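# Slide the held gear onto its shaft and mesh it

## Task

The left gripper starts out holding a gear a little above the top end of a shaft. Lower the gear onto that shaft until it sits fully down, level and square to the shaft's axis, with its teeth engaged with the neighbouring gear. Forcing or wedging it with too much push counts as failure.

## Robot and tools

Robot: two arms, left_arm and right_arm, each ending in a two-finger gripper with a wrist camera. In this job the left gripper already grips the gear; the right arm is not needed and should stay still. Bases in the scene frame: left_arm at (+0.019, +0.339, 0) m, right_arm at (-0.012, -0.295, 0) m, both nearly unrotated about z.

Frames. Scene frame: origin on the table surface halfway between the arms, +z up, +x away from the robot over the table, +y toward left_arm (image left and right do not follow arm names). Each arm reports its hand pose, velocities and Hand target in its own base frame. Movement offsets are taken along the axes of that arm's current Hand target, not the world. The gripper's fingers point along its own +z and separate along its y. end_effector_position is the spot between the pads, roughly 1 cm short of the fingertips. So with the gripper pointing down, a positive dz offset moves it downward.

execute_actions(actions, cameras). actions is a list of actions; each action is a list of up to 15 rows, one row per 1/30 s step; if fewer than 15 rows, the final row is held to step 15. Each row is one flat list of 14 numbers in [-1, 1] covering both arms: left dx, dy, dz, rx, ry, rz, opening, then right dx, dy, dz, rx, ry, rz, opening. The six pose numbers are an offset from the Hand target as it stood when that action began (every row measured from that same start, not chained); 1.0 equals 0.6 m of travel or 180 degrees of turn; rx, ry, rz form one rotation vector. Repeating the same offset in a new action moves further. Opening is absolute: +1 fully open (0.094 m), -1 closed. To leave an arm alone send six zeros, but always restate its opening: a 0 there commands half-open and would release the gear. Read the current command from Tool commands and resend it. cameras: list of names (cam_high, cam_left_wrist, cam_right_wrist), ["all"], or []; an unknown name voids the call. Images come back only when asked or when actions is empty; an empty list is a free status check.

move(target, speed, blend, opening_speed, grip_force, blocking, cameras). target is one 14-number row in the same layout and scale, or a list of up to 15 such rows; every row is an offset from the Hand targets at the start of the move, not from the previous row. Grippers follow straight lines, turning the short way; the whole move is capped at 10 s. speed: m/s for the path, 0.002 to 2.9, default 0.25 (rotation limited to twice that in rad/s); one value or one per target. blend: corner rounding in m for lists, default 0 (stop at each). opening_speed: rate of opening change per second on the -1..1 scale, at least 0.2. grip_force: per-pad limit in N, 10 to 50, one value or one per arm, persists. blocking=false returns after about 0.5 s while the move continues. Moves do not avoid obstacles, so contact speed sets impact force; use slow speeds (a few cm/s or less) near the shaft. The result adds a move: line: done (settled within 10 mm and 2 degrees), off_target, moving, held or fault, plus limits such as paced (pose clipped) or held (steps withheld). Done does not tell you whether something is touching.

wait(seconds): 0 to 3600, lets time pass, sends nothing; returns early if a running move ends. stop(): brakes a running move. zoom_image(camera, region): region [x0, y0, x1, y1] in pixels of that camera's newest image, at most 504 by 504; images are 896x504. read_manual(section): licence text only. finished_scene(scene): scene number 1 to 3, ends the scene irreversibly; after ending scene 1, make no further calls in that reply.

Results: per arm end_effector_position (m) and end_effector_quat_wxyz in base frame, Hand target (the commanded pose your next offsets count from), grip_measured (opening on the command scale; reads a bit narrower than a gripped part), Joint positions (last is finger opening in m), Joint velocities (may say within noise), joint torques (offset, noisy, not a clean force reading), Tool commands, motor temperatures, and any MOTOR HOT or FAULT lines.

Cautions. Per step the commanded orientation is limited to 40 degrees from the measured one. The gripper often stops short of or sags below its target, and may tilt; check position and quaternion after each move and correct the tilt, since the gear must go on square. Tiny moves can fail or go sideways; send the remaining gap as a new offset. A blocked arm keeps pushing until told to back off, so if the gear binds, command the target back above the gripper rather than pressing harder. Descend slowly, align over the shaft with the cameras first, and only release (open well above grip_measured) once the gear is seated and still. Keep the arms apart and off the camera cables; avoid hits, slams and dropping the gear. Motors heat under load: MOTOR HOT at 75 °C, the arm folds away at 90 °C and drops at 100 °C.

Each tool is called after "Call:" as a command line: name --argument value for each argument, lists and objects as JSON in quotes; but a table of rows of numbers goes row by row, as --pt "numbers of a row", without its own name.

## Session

Call:
execute_actions --actions '[]' --cameras '["cam_left_wrist"]'

Scene clock: 0.00 s.
left_arm: end_effector_position=(+0.3043, -0.1288, +0.1302) grip_measured=-0.604 end_effector_quat_wxyz=(+0.032, +0.828, +0.559, +0.008) | right_arm: end_effector_position=(+0.3810, +0.0000, +0.4021) grip_measured=+1.000 end_effector_quat_wxyz=(+0.707, +0.000, +0.707, +0.000)
Joint positions: left_arm=[-0.388 1.734 1.508 -1.283 0.023 1.564 0.019] | right_arm=[0 1.047 1.047 0 0 0 0.094]
Joint velocities: within noise
Joint torques (N m): no reading
Motor temperatures (°C): left_arm=[28 30 31 25 27 23 27] | right_arm=[28 29 31 30 26 24 25]
Heat: left arm: 31 °C; right arm: 31 °C.
Hand target: left_arm +0.3065, -0.1296, +0.1362; +0.041, +0.828, +0.559, +0.014 | right_arm +0.3779, +0.0000, +0.4166; +0.721, +0.000, +0.693, +0.000
Tool commands: left_gripper/opening=-1.0 right_gripper/opening=+1.0
Images, in order (width x height): cam_left_wrist 896x504.

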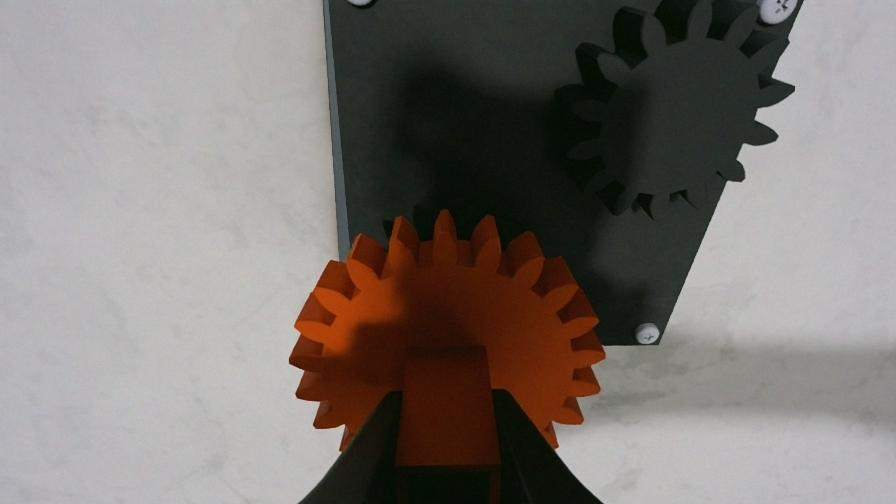

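Call:
move --pt "0 0 -0.045 0.02 0.0075 0 -1 0 0 0 0 0 0 1" --pt "0.09 0 -0.065 0.02 0.0075 0 -1 0 0 0 0 0 0 1" --speed 0.15 --blend 0.01 --grip_force 50 --cameras '["cam_left_wrist"]'

Call:
zoom_image --camera "cam_left_wrist" --region '[360, 0, 680, 200]'

Call:
zoom_image --camera "cam_left_wrist" --region '[270, 190, 630, 470]'

Scene clock: 2.57 s.
left_arm: end_effector_position=(+0.3210, -0.0773, +0.1695) grip_measured=-0.604 end_effector_quat_wxyz=(+0.009, +0.824, +0.567, +0.005) | right_arm: end_effector_position=(+0.3810, +0.0000, +0.4021) grip_measured=+1.000 end_effector_quat_wxyz=(+0.707, +0.000, +0.707, +0.000)
Joint positions: left_arm=[-0.234 1.79 1.735 -1.496 0.004 1.702 0.019] | right_arm=[0 1.047 1.047 0 0 0 0.094]
Joint torques (N m): left_arm=[-0.02 -6.17 8.06 0.09 0.02 0.12] | right_arm=[0.25 -3.85 9.96 2.46 -0.04 -0.18]
Heat: left arm: 32 °C; right arm: 32 °C.
Hand target: left_arm +0.3240, -0.0775, +0.1737; +0.008, +0.829, +0.560, +0.006 | right_arm +0.3779, +0.0000, +0.4166; +0.721, +0.000, +0.693, +0.000
Off the commanded pose: left_arm 0.005 m, 1 deg | right_arm 0.015 m, 2 deg.
move: done

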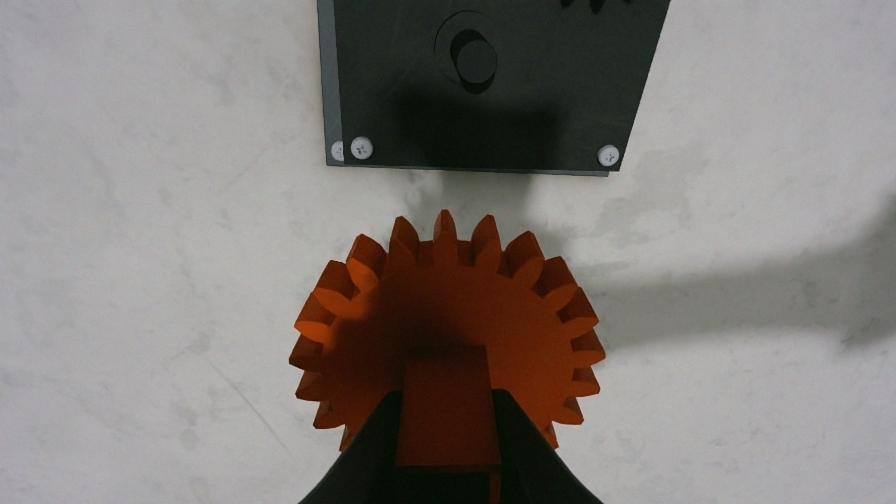

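Scaled by 1.575 from the camera's image (finer frame: 1280x720).

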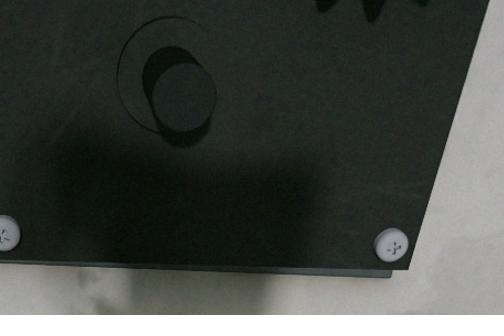

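Scaled by 1.400 from the camera's image (finer frame: 1280x720).

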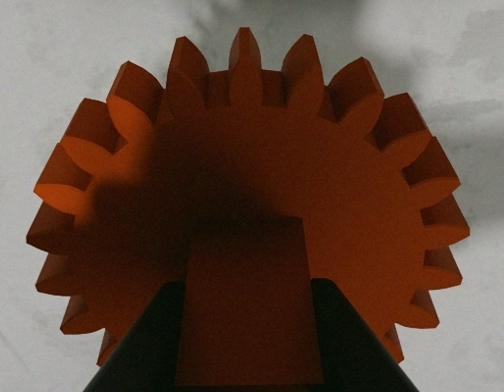

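Call:
move --pt "-0.1155 -0.0165 0.01 0.006 0 0 -1 0 0 0 0 0 0 1" --pt "-0.1155 -0.0165 0.056 0.006 0 0 -1 0 0 0 0 0 0 1" --speed 0.15 --blend 0.005

Call:
execute_actions --actions '[[[0,0,-0.01,0,0,0,-1,0,0,0,0,0,0,1],[0,0,-0.018,0,0,0,-1,0,0,0,0,0,0,1],[0,0,-0.018,0,0,0,-1,0,0,0,0,0,0,1],[0,0,-0.01,0,0,0,-1,0,0,0,0,0,0,1],[0,0,0,0,0,0,-1,0,0,0,0,0,0,1],[0,0,0.006,0,0,0,-1,0,0,0,0,0,0,1],[0,0,0.012,0,0,0,-1,0,0,0,0,0,0,1],[0,0,0.012,0,0,0,-1,0,0,0,0,0,0,1],[0,0,0.006,0,0,0,-1,0,0,0,0,0,0,1],[0,0,0,0,0,0,-1,0,0,0,0,0,0,1],[0,0,-0.008,0,0,0,-1,0,0,0,0,0,0,1],[0,0,-0.012,0,0,0,-1,0,0,0,0,0,0,1],[0,0,-0.012,0,0,0,-1,0,0,0,0,0,0,1],[0,0,-0.006,0,0,0,-1,0,0,0,0,0,0,1],[0,0,0,0,0,0,-1,0,0,0,0,0,0,1]]]' --cameras '["cam_left_wrist"]'

Call:
zoom_image --camera "cam_left_wrist" --region '[430, 0, 750, 280]'

Scene clock: 6.47 s.
left_arm: end_effector_position=(+0.2892, -0.1378, +0.1339) grip_measured=-0.604 end_effector_quat_wxyz=(-0.015, +0.832, +0.555, -0.010) | right_arm: end_effector_position=(+0.3810, +0.0000, +0.4021) grip_measured=+1.000 end_effector_quat_wxyz=(+0.707, +0.000, +0.707, +0.000)
Joint positions: left_arm=[-0.443 1.789 1.591 -1.408 0.002 1.522 0.019] | right_arm=[0 1.047 1.047 0 0 0 0.094]
Joint torques (N m): left_arm=[-0.27 -9.83 4.14 0.39 0.02 -0.22] | right_arm=[0.25 -3.84 9.99 2.45 -0.04 -0.18]
Heat: left arm: 33 °C; right arm: 32 °C.
Hand target: left_arm +0.2896, -0.1383, +0.1399; +0.000, +0.829, +0.560, +0.001 | right_arm +0.3779, +0.0000, +0.4166; +0.721, +0.000, +0.693, +0.000
Off the commanded pose: left_arm 0.006 m, 2 deg | right_arm 0.015 m, 2 deg.
move: done

Scene clock: 7.17 s.
left_arm: end_effector_position=(+0.2877, -0.1371, +0.1305) grip_measured=-0.604 end_effector_quat_wxyz=(-0.016, +0.832, +0.555, -0.011) | right_arm: end_effector_position=(+0.3810, +0.0000, +0.4021) grip_measured=+1.000 end_effector_quat_wxyz=(+0.707, +0.000, +0.707, +0.000)
Joint positions: left_arm=[-0.443 1.785 1.572 -1.396 0.002 1.521 0.019] | right_arm=[0 1.047 1.047 0 0 0 0.094]
Joint torques (N m): left_arm=[-0.28 -9.5 5.59 0.28 0.01 -0.22] | right_arm=[0.25 -3.84 9.99 2.46 -0.04 -0.17]
Heat: left arm: 33 °C; right arm: 32 °C.
Hand target: left_arm +0.2895, -0.1383, +0.1399; +0.000, +0.829, +0.560, +0.000 | right_arm +0.3779, +0.0000, +0.4166; +0.721, +0.000, +0.693, +0.000
Off the commanded pose: left_arm 0.010 m, 2 deg | right_arm 0.015 m, 2 deg.

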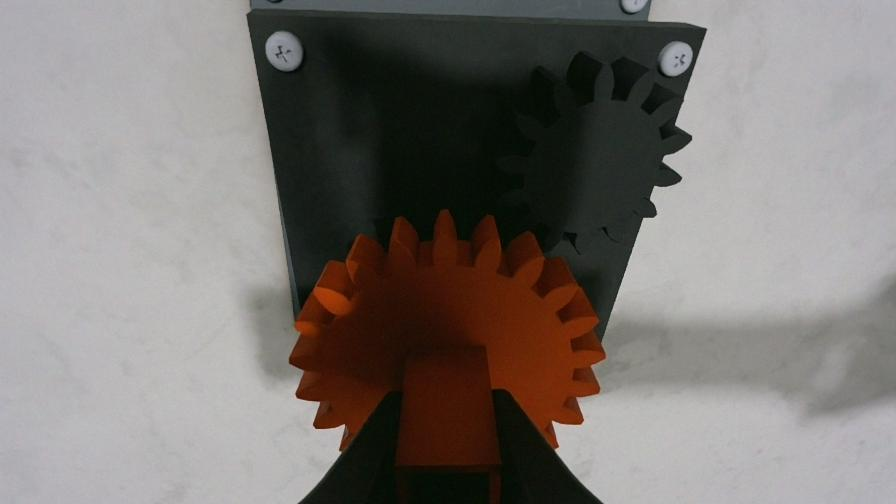

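Scaled by 1.575 from the camera's image (finer frame: 1280x720).

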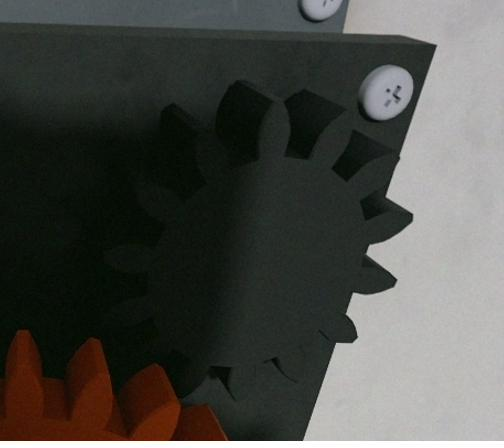

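Call:
move --target '[0,-0.0043,-0.008,-0.01,0,0,-1,0,0,0,0,0,0,1]' --speed 0.1

Call:
execute_actions --actions '[[[0,0,-0.01,-0.01,0,0,-1,0,0,0,0,0,0,1],[0,0,-0.018,-0.02,0,0,-1,0,0,0,0,0,0,1],[0,0,-0.018,-0.02,0,0,-1,0,0,0,0,0,0,1],[0,0,-0.01,-0.01,0,0,-1,0,0,0,0,0,0,1],[0,0,0,0,0,0,-1,0,0,0,0,0,0,1],[0,0,0.006,0.008,0,0,-1,0,0,0,0,0,0,1],[0,0,0.01,0.014,0,0,-1,0,0,0,0,0,0,1],[0,0,0.01,0.014,0,0,-1,0,0,0,0,0,0,1],[0,0,0.006,0.008,0,0,-1,0,0,0,0,0,0,1],[0,0,0,0,0,0,-1,0,0,0,0,0,0,1],[0,0,-0.008,-0.007,0,0,-1,0,0,0,0,0,0,1],[0,0,-0.012,-0.01,0,0,-1,0,0,0,0,0,0,1],[0,0,-0.012,-0.01,0,0,-1,0,0,0,0,0,0,1],[0,0,-0.006,-0.005,0,0,-1,0,0,0,0,0,0,1],[0,0,0,0,0,0,-1,0,0,0,0,0,0,1]]]' --cameras '["cam_left_wrist"]'

Call:
zoom_image --camera "cam_left_wrist" --region '[480, 20, 730, 270]'

Scene clock: 10.97 s.
left_arm: end_effector_position=(+0.2869, -0.1367, +0.1395) grip_measured=-0.604 end_effector_quat_wxyz=(+0.000, +0.831, +0.556, -0.001) | right_arm: end_effector_position=(+0.3810, +0.0000, +0.4021) grip_measured=+1.000 end_effector_quat_wxyz=(+0.707, +0.000, +0.707, +0.000)
Joint positions: left_arm=[-0.443 1.748 1.564 -1.389 0.002 1.52 0.019] | right_arm=[0 1.047 1.047 0 0 0 0.094]
Joint torques (N m): left_arm=[-0.42 -9.37 4.11 0.5 0 -0.22] | right_arm=[0.25 -3.84 9.98 2.46 -0.04 -0.18]
Heat: left arm: 33 °C; right arm: 33 °C.
Hand target: left_arm +0.2872, -0.1374, +0.1447; +0.013, +0.828, +0.560, +0.009 | right_arm +0.3779, +0.0000, +0.4166; +0.721, +0.000, +0.693, +0.000
Off the commanded pose: left_arm 0.005 m, 2 deg | right_arm 0.015 m, 2 deg.
move: done

Scene clock: 11.67 s.
left_arm: end_effector_position=(+0.2849, -0.1356, +0.1411) grip_measured=-0.604 end_effector_quat_wxyz=(+0.006, +0.831, +0.556, +0.003) | right_arm: end_effector_position=(+0.3810, +0.0000, +0.4021) grip_measured=+1.000 end_effector_quat_wxyz=(+0.707, +0.000, +0.707, +0.000)
Joint positions: left_arm=[-0.443 1.725 1.543 -1.376 0.002 1.519 0.019] | right_arm=[0 1.047 1.047 0 0 0 0.094]
Joint torques (N m): left_arm=[-0.43 -7.45 5.9 0.38 0 -0.22] | right_arm=[0.23 -3.84 9.99 2.45 -0.04 -0.18]
Heat: left arm: 33 °C; right arm: 33 °C.
Hand target: left_arm +0.2872, -0.1374, +0.1448; +0.014, +0.829, +0.560, +0.009 | right_arm +0.3779, +0.0000, +0.4166; +0.721, +0.000, +0.693, +0.000
Off the commanded pose: left_arm 0.005 m, 1 deg | right_arm 0.015 m, 2 deg.

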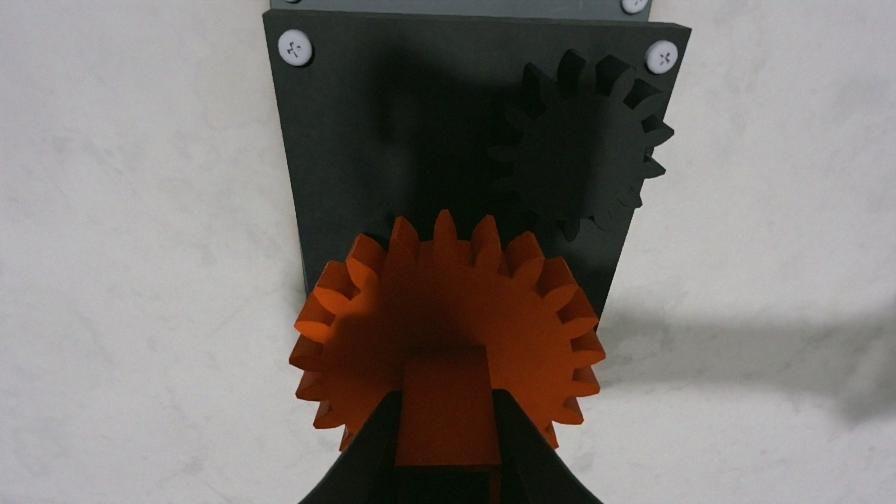

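Scaled by 2.016 from the camera's image (finer frame: 1280x720).

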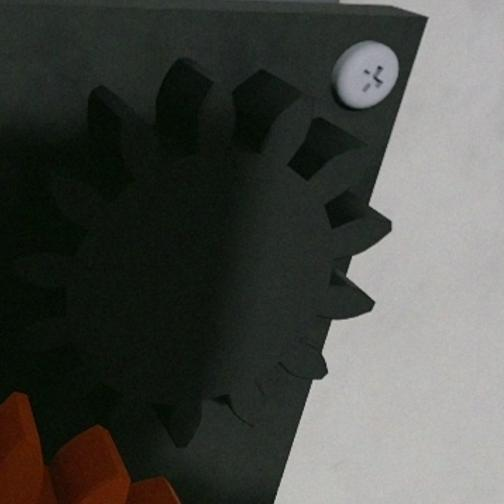

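Call:
move --target '[-0.003,0.0015,0.03,-0.002,0,0,-1,0,0,0,0,0,0,1]' --speed 0.05

Call:
move --target '[0,0,0.01,0,0,0,-1,0,0,0,0,0,0,1]' --speed 0.03 --cameras '["cam_left_wrist"]'

Call:
zoom_image --camera "cam_left_wrist" --region '[480, 0, 730, 250]'

Scene clock: 14.63 s.
left_arm: end_effector_position=(+0.2877, -0.1370, +0.1275) grip_measured=-0.604 end_effector_quat_wxyz=(+0.011, +0.830, +0.558, +0.005) | right_arm: end_effector_position=(+0.3810, +0.0000, +0.4021) grip_measured=+1.000 end_effector_quat_wxyz=(+0.707, +0.000, +0.707, +0.000)
Joint positions: left_arm=[-0.443 1.725 1.489 -1.311 0.002 1.514 0.019] | right_arm=[0 1.047 1.047 0 0 0 0.094]
Joint torques (N m): left_arm=[-0.94 -7.57 4.22 0.55 -0.01 -0.23] | right_arm=[0.27 -3.85 9.98 2.46 -0.04 -0.18]
Heat: left arm: 33 °C; right arm: 33 °C.
Hand target: left_arm +0.2879, -0.1396, +0.1268; +0.016, +0.828, +0.560, +0.011 | right_arm +0.3779, +0.0000, +0.4166; +0.721, +0.000, +0.693, +0.000
Off the commanded pose: left_arm 0.003 m, 1 deg | right_arm 0.015 m, 2 deg.
move: done

Scene clock: 15.13 s.
left_arm: end_effector_position=(+0.2882, -0.1372, +0.1263) grip_measured=-0.604 end_effector_quat_wxyz=(+0.012, +0.830, +0.558, +0.006) | right_arm: end_effector_position=(+0.3810, +0.0000, +0.4021) grip_measured=+1.000 end_effector_quat_wxyz=(+0.707, +0.000, +0.707, +0.000)
Joint positions: left_arm=[-0.443 1.723 1.482 -1.303 0.002 1.514 0.019] | right_arm=[0 1.047 1.047 0 0 0 0.094]
Joint torques (N m): left_arm=[-0.92 -7.3 2.95 0.74 -0.01 -0.23] | right_arm=[0.25 -3.84 9.98 2.45 -0.04 -0.18]
Heat: left arm: 33 °C; right arm: 33 °C.
Hand target: left_arm +0.2881, -0.1397, +0.1208; +0.016, +0.828, +0.560, +0.011 | right_arm +0.3779, +0.0000, +0.4166; +0.721, +0.000, +0.693, +0.000
Off the commanded pose: left_arm 0.006 m, 1 deg | right_arm 0.015 m, 2 deg.
move: done

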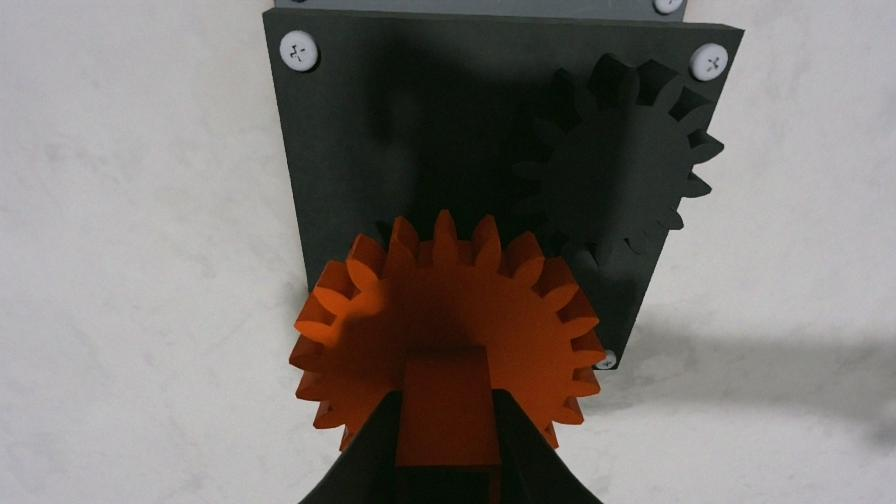

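Scaled by 2.016 from the camera's image (finer frame: 1280x720).

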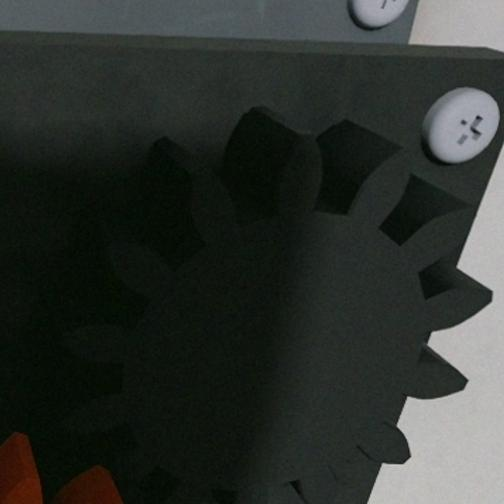

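Call:
move --target '[0.001,-0.004,-0.024,0.0123,0,0,-1,0,0,0,0,0,0,1]' --speed 0.08

Call:
execute_actions --actions '[[[0,0,-0.01,0.01,0,0,-1,0,0,0,0,0,0,1],[0,0,-0.018,0.018,0,0,-1,0,0,0,0,0,0,1],[0,0,-0.018,0.018,0,0,-1,0,0,0,0,0,0,1],[0,0,-0.01,0.01,0,0,-1,0,0,0,0,0,0,1],[0,0,0,0,0,0,-1,0,0,0,0,0,0,1],[0,0,0.003,-0.008,0,0,-1,0,0,0,0,0,0,1],[0,0,0.005,-0.012,0,0,-1,0,0,0,0,0,0,1],[0,0,0.005,-0.012,0,0,-1,0,0,0,0,0,0,1],[0,0,0.003,-0.008,0,0,-1,0,0,0,0,0,0,1],[0,0,0,0,0,0,-1,0,0,0,0,0,0,1],[0,0,-0.008,0.005,0,0,-1,0,0,0,0,0,0,1],[0,0,-0.012,0.008,0,0,-1,0,0,0,0,0,0,1],[0,0,-0.012,0.008,0,0,-1,0,0,0,0,0,0,1],[0,0,-0.006,0.005,0,0,-1,0,0,0,0,0,0,1],[0,0,0,0,0,0,-1,0,0,0,0,0,0,1]]]'

Scene clock: 18.67 s.
left_arm: end_effector_position=(+0.2829, -0.1347, +0.1309) grip_measured=-0.604 end_effector_quat_wxyz=(+0.001, +0.830, +0.558, -0.001) | right_arm: end_effector_position=(+0.3810, +0.0000, +0.4021) grip_measured=+1.000 end_effector_quat_wxyz=(+0.707, +0.000, +0.707, +0.000)
Joint positions: left_arm=[-0.443 1.727 1.505 -1.349 0.002 1.514 0.019] | right_arm=[0 1.047 1.047 0 0 0 0.094]
Joint torques (N m): left_arm=[-0.7 -5.67 8.12 0.08 0.02 -0.2] | right_arm=[0.25 -3.85 9.98 2.46 -0.04 -0.18]
Heat: left arm: 33 °C; right arm: 34 °C.
Hand target: left_arm +0.2855, -0.1380, +0.1351; +0.000, +0.829, +0.560, +0.000 | right_arm +0.3779, +0.0000, +0.4166; +0.721, +0.000, +0.693, +0.000
Off the commanded pose: left_arm 0.006 m, 0 deg | right_arm 0.015 m, 2 deg.
move: done

Scene clock: 19.37 s.
left_arm: end_effector_position=(+0.2855, -0.1359, +0.1331) grip_measured=-0.604 end_effector_quat_wxyz=(-0.007, +0.830, +0.558, -0.005) | right_arm: end_effector_position=(+0.3810, +0.0000, +0.4021) grip_measured=+1.000 end_effector_quat_wxyz=(+0.707, +0.000, +0.707, +0.000)
Joint positions: left_arm=[-0.443 1.754 1.545 -1.378 0.001 1.514 0.019] | right_arm=[0 1.047 1.047 0 0 0 0.094]
Joint torques (N m): left_arm=[-0.69 -7.95 4.89 0.35 0.02 -0.19] | right_arm=[0.25 -3.86 9.98 2.45 -0.04 -0.18]
Heat: left arm: 33 °C; right arm: 34 °C.
Hand target: left_arm +0.2856, -0.1380, +0.1351; +0.000, +0.829, +0.560, +0.000 | right_arm +0.3779, +0.0000, +0.4166; +0.721, +0.000, +0.693, +0.000
Off the commanded pose: left_arm 0.003 m, 1 deg | right_arm 0.015 m, 2 deg.

Call:
move --pt "-0.0055 0 0 0 0 0 -1 0 0 0 0 0 0 1" --pt "-0.0045 0.0005 0.02 0 0 0 -1 0 0 0 0 0 0 1" --speed 0.04

Call:
move --target '[0,0,0.01,0,0,0,-1,0,0,0,0,0,0,1]' --speed 0.03 --cameras '["cam_left_wrist"]'

Call:
zoom_image --camera "cam_left_wrist" --region '[480, 0, 730, 250]'

Scene clock: 20.97 s.
left_arm: end_effector_position=(+0.2837, -0.1385, +0.1265) grip_measured=-0.604 end_effector_quat_wxyz=(-0.008, +0.831, +0.557, -0.005) | right_arm: end_effector_position=(+0.3810, +0.0000, +0.4021) grip_measured=+1.000 end_effector_quat_wxyz=(+0.707, +0.000, +0.707, +0.000)
Joint positions: left_arm=[-0.453 1.754 1.519 -1.354 0.001 1.507 0.019] | right_arm=[0 1.047 1.047 0 0 0 0.094]
Joint torques (N m): left_arm=[-0.55 -7.83 3.25 0.61 0.02 -0.21] | right_arm=[0.25 -3.84 9.99 2.45 -0.05 -0.18]
Heat: left arm: 34 °C; right arm: 34 °C.
Hand target: left_arm +0.2849, -0.1406, +0.1231; +0.000, +0.829, +0.560, +0.000 | right_arm +0.3779, +0.0000, +0.4166; +0.721, +0.000, +0.693, +0.000
Off the commanded pose: left_arm 0.004 m, 1 deg | right_arm 0.015 m, 2 deg.
move: done

Scene clock: 21.47 s.
left_arm: end_effector_position=(+0.2834, -0.1383, +0.1260) grip_measured=-0.604 end_effector_quat_wxyz=(-0.003, +0.831, +0.557, -0.003) | right_arm: end_effector_position=(+0.3810, +0.0000, +0.4021) grip_measured=+1.000 end_effector_quat_wxyz=(+0.707, +0.000, +0.707, +0.000)
Joint positions: left_arm=[-0.453 1.742 1.504 -1.34 0.001 1.507 0.019] | right_arm=[0 1.047 1.047 0 0 0 0.094]
Joint torques (N m): left_arm=[-0.55 -6.76 2.58 0.75 0.02 -0.21] | right_arm=[0.24 -3.84 9.98 2.46 -0.04 -0.18]
Heat: left arm: 34 °C; right arm: 34 °C.
Hand target: left_arm +0.2849, -0.1406, +0.1171; +0.000, +0.829, +0.560, +0.000 | right_arm +0.3779, +0.0000, +0.4166; +0.721, +0.000, +0.693, +0.000
Off the commanded pose: left_arm 0.009 m, 1 deg | right_arm 0.015 m, 2 deg.
move: done

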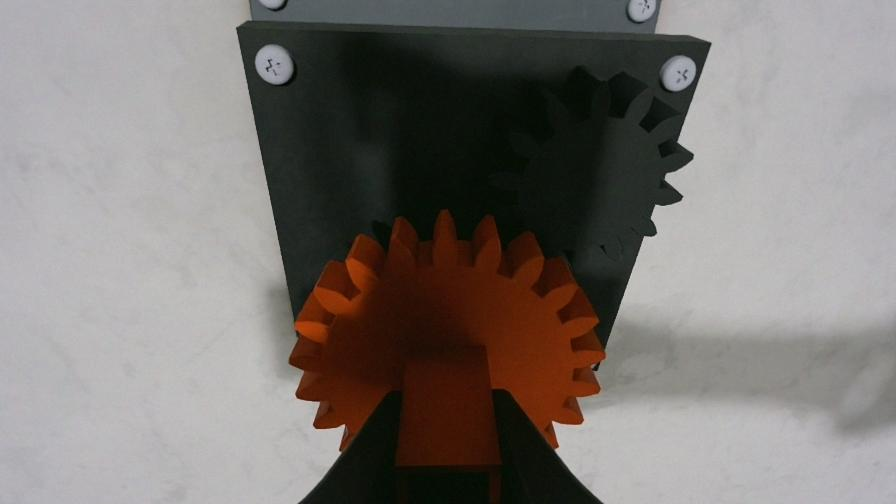

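Scaled by 2.016 from the camera's image (finer frame: 1280x720).

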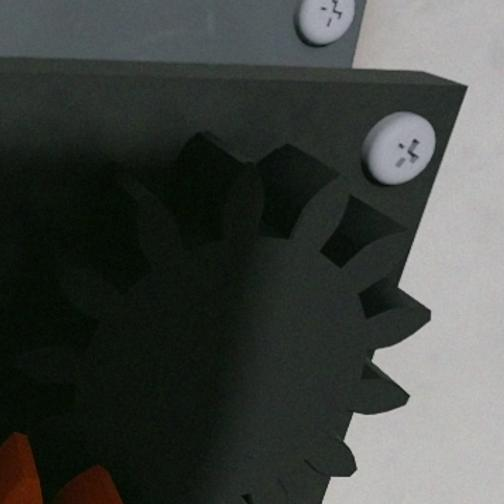

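Call:
move --pt "0.010 0.002 -0.026 0 0 0 -1 0 0 0 0 0 0 1" --speed 0.06

Call:
execute_actions --actions '[[[0,0,-0.01,0.005,0,0,-1,0,0,0,0,0,0,1],[0,0,-0.018,0.01,0,0,-1,0,0,0,0,0,0,1],[0,0,-0.018,0.01,0,0,-1,0,0,0,0,0,0,1],[0,0,-0.01,0.005,0,0,-1,0,0,0,0,0,0,1],[0,0,0,0,0,0,-1,0,0,0,0,0,0,1],[0,0,0.003,-0.005,0,0,-1,0,0,0,0,0,0,1],[0,0,0.005,-0.008,0,0,-1,0,0,0,0,0,0,1],[0,0,0.005,-0.008,0,0,-1,0,0,0,0,0,0,1],[0,0,0.003,-0.005,0,0,-1,0,0,0,0,0,0,1],[0,0,0,0,0,0,-1,0,0,0,0,0,0,1],[0,0,-0.008,0.003,0,0,-1,0,0,0,0,0,0,1],[0,0,-0.012,0.005,0,0,-1,0,0,0,0,0,0,1],[0,0,-0.012,0.005,0,0,-1,0,0,0,0,0,0,1],[0,0,-0.006,0.003,0,0,-1,0,0,0,0,0,0,1],[0,0,0,0,0,0,-1,0,0,0,0,0,0,1]]]'

Scene clock: 24.00 s.
left_arm: end_effector_position=(+0.2840, -0.1370, +0.1270) grip_measured=-0.604 end_effector_quat_wxyz=(-0.003, +0.829, +0.559, -0.003) | right_arm: end_effector_position=(+0.3810, +0.0000, +0.4021) grip_measured=+1.000 end_effector_quat_wxyz=(+0.707, +0.000, +0.707, +0.000)
Joint positions: left_arm=[-0.449 1.742 1.508 -1.344 0.001 1.507 0.019] | right_arm=[0 1.047 1.047 0 0 0 0.094]
Joint torques (N m): left_arm=[0.72 -6.6 7.54 0.09 0.02 0] | right_arm=[0.24 -3.84 9.96 2.46 -0.05 -0.18]
Heat: left arm: 34 °C; right arm: 34 °C.
Hand target: left_arm +0.2882, -0.1355, +0.1327; +0.000, +0.829, +0.560, +0.000 | right_arm +0.3779, +0.0000, +0.4166; +0.721, +0.000, +0.693, +0.000
Off the commanded pose: left_arm 0.007 m, 1 deg | right_arm 0.015 m, 2 deg.
move: done

Scene clock: 24.70 s.
left_arm: end_effector_position=(+0.2846, -0.1373, +0.1301) grip_measured=-0.604 end_effector_quat_wxyz=(-0.008, +0.829, +0.559, -0.005) | right_arm: end_effector_position=(+0.3810, +0.0000, +0.4021) grip_measured=+1.000 end_effector_quat_wxyz=(+0.707, +0.000, +0.707, +0.000)
Joint positions: left_arm=[-0.449 1.755 1.535 -1.369 0.001 1.507 0.019] | right_arm=[0 1.047 1.047 0 0 0 0.094]
Joint torques (N m): left_arm=[0.7 -7.69 5.39 0.34 0.01 0] | right_arm=[0.24 -3.85 9.96 2.46 -0.04 -0.18]
Heat: left arm: 34 °C; right arm: 34 °C.
Hand target: left_arm +0.2882, -0.1355, +0.1327; +0.000, +0.829, +0.560, +0.000 | right_arm +0.3779, +0.0000, +0.4166; +0.721, +0.000, +0.693, +0.000
Off the commanded pose: left_arm 0.005 m, 1 deg | right_arm 0.015 m, 2 deg.

Call:
move --pt "0 0.003 0.022 0.003 0 0 -1 0 0 0 0 0 0 1" --speed 0.04

Call:
move --target '[0,0.001,0.008,0,0,0,-1,0,0,0,0,0,0,1]' --speed 0.03

Scene clock: 26.27 s.
left_arm: end_effector_position=(+0.2872, -0.1385, +0.1253) grip_measured=-0.604 end_effector_quat_wxyz=(-0.003, +0.829, +0.559, -0.002) | right_arm: end_effector_position=(+0.3810, +0.0000, +0.4021) grip_measured=+1.000 end_effector_quat_wxyz=(+0.707, +0.000, +0.707, +0.000)
Joint positions: left_arm=[-0.449 1.755 1.516 -1.339 0.001 1.507 0.019] | right_arm=[0 1.047 1.047 0 0 0 0.094]
Joint torques (N m): left_arm=[0.77 -6.41 4.15 0.48 0.02 0] | right_arm=[0.24 -3.82 9.98 2.45 -0.04 -0.18]
Heat: left arm: 34 °C; right arm: 34 °C.
Hand target: left_arm +0.2899, -0.1362, +0.1195; -0.004, +0.829, +0.560, -0.002 | right_arm +0.3779, +0.0000, +0.4166; +0.721, +0.000, +0.693, +0.000
Off the commanded pose: left_arm 0.007 m, 0 deg | right_arm 0.015 m, 2 deg.
move: done

Scene clock: 26.87 s.
left_arm: end_effector_position=(+0.2872, -0.1382, +0.1213) grip_measured=-0.604 end_effector_quat_wxyz=(-0.003, +0.829, +0.559, -0.002) | right_arm: end_effector_position=(+0.3810, +0.0000, +0.4021) grip_measured=+1.000 end_effector_quat_wxyz=(+0.707, +0.000, +0.707, +0.000)
Joint positions: left_arm=[-0.449 1.755 1.5 -1.323 -0.001 1.507 0.019] | right_arm=[0 1.047 1.047 0 0 0 0.094]
Joint torques (N m): left_arm=[0.79 -6.19 4.15 0.52 0.04 0.01] | right_arm=[0.27 -3.84 9.98 2.45 -0.04 -0.19]
Heat: left arm: 34 °C; right arm: 34 °C.
Hand target: left_arm +0.2903, -0.1364, +0.1147; -0.004, +0.829, +0.560, -0.002 | right_arm +0.3779, +0.0000, +0.4166; +0.721, +0.000, +0.693, +0.000
Off the commanded pose: left_arm 0.008 m, 0 deg | right_arm 0.015 m, 2 deg.
move: done

Call:
move --pt "0 0 -0.01 0 0 0 -0.56 0 0 0 0 0 0 1" --pt "0 0 -0.01 0 0 0.025 -0.56 0 0 0 0 0 0 1" --pt "0 0 -0.01 0 0 -0.025 -0.56 0 0 0 0 0 0 1" --pt "0 0 -0.01 0 0 0.012 -0.56 0 0 0 0 0 0 1" --speed 0.06 --opening_speed 0.3 --cameras '["cam_left_wrist"]'

Scene clock: 33.27 s.
left_arm: end_effector_position=(+0.2872, -0.1382, +0.1213) grip_measured=-0.562 end_effector_quat_wxyz=(-0.003, +0.837, +0.547, -0.002) | right_arm: end_effector_position=(+0.3810, +0.0000, +0.4021) grip_measured=+1.000 end_effector_quat_wxyz=(+0.707, +0.000, +0.707, +0.000)
Joint positions: left_arm=[-0.449 1.755 1.5 -1.323 -0.001 1.535 0.021] | right_arm=[0 1.047 1.047 0 0 0 0.094]
Joint torques (N m): left_arm=[0.77 -6.2 6.11 0.25 0.04 0.11] | right_arm=[0.23 -3.85 9.96 2.45 -0.04 -0.18]
Motor temperatures (°C): left_arm=[28 35 34 25 27 23 29] | right_arm=[28 30 35 35 26 24 25]
Heat: left arm: 35 °C; right arm: 35 °C.
Hand target: left_arm +0.2904, -0.1364, +0.1207; -0.004, +0.839, +0.544, -0.003 | right_arm +0.3779, +0.0000, +0.4166; +0.721, +0.000, +0.693, +0.000
Off the commanded pose: left_arm 0.004 m, 0 deg | right_arm 0.015 m, 2 deg.
move: done

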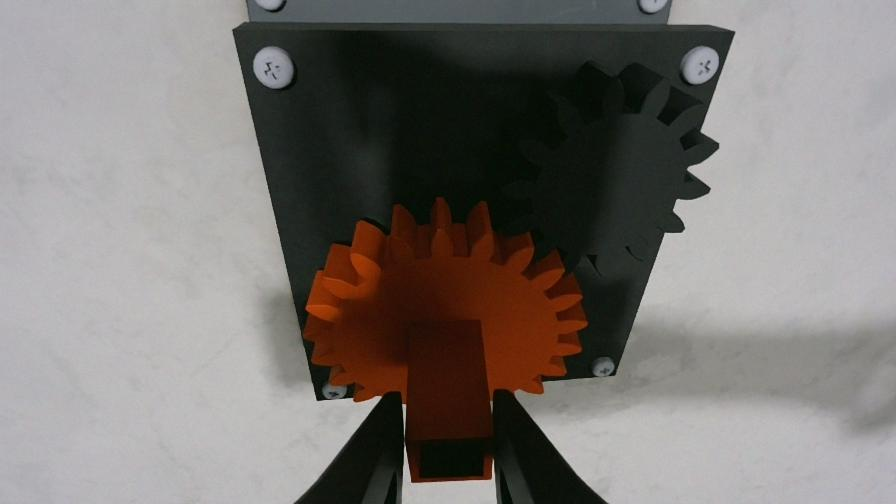

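Call:
move --pt "0 0 0 0 0 0 -0.3 0 0 0 0 0 0 1" --pt "0 0 -0.09 0 0 0 -0.3 0 0 0 0 0 0 1" --speed 0.12 --cameras '["cam_left_wrist"]'

Call:
zoom_image --camera "cam_left_wrist" --region '[300, 30, 720, 400]'

Scene clock: 36.13 s.
left_arm: end_effector_position=(+0.2878, -0.1385, +0.1715) grip_measured=-0.302 end_effector_quat_wxyz=(-0.003, +0.837, +0.547, -0.001) | right_arm: end_effector_position=(+0.3810, +0.0000, +0.4021) grip_measured=+1.000 end_effector_quat_wxyz=(+0.707, +0.000, +0.707, +0.000)
Joint positions: left_arm=[-0.449 1.774 1.722 -1.526 -0.001 1.535 0.033] | right_arm=[0 1.047 1.047 0 0 0 0.094]
Joint torques (N m): left_arm=[0.77 -6.02 7.61 0.07 0.04 0.11] | right_arm=[0.24 -3.85 9.96 2.45 -0.05 -0.18]
Heat: left arm: 35 °C; right arm: 35 °C.
Hand target: left_arm +0.2909, -0.1366, +0.1746; -0.004, +0.839, +0.544, -0.003 | right_arm +0.3779, +0.0000, +0.4166; +0.721, +0.000, +0.693, +0.000
Off the commanded pose: left_arm 0.005 m, 0 deg | right_arm 0.015 m, 2 deg.
move: done

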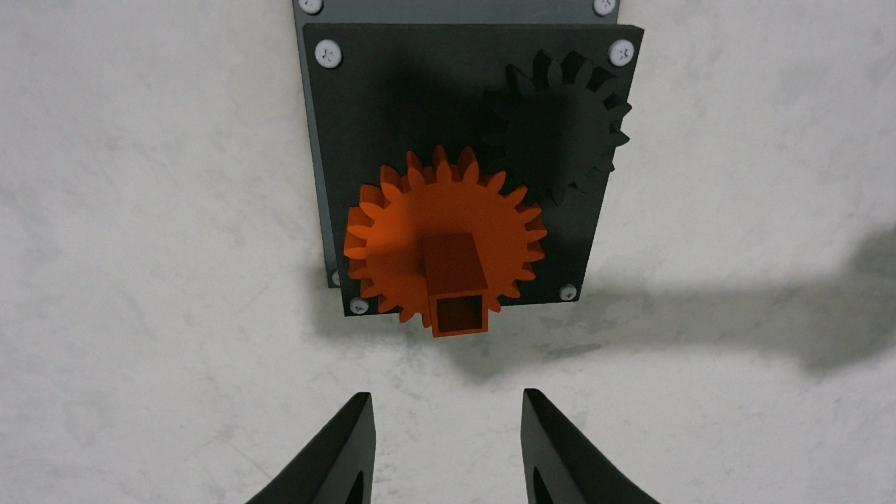

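Scaled by 1.200 from the camera's image (finer frame: 1280x720).

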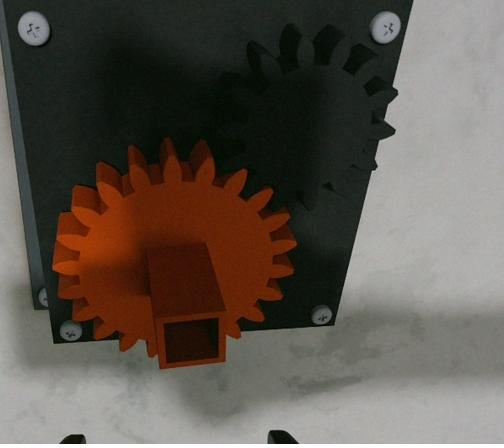

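Call:
finished_scene --scene 3

The scene is finished: the task was done.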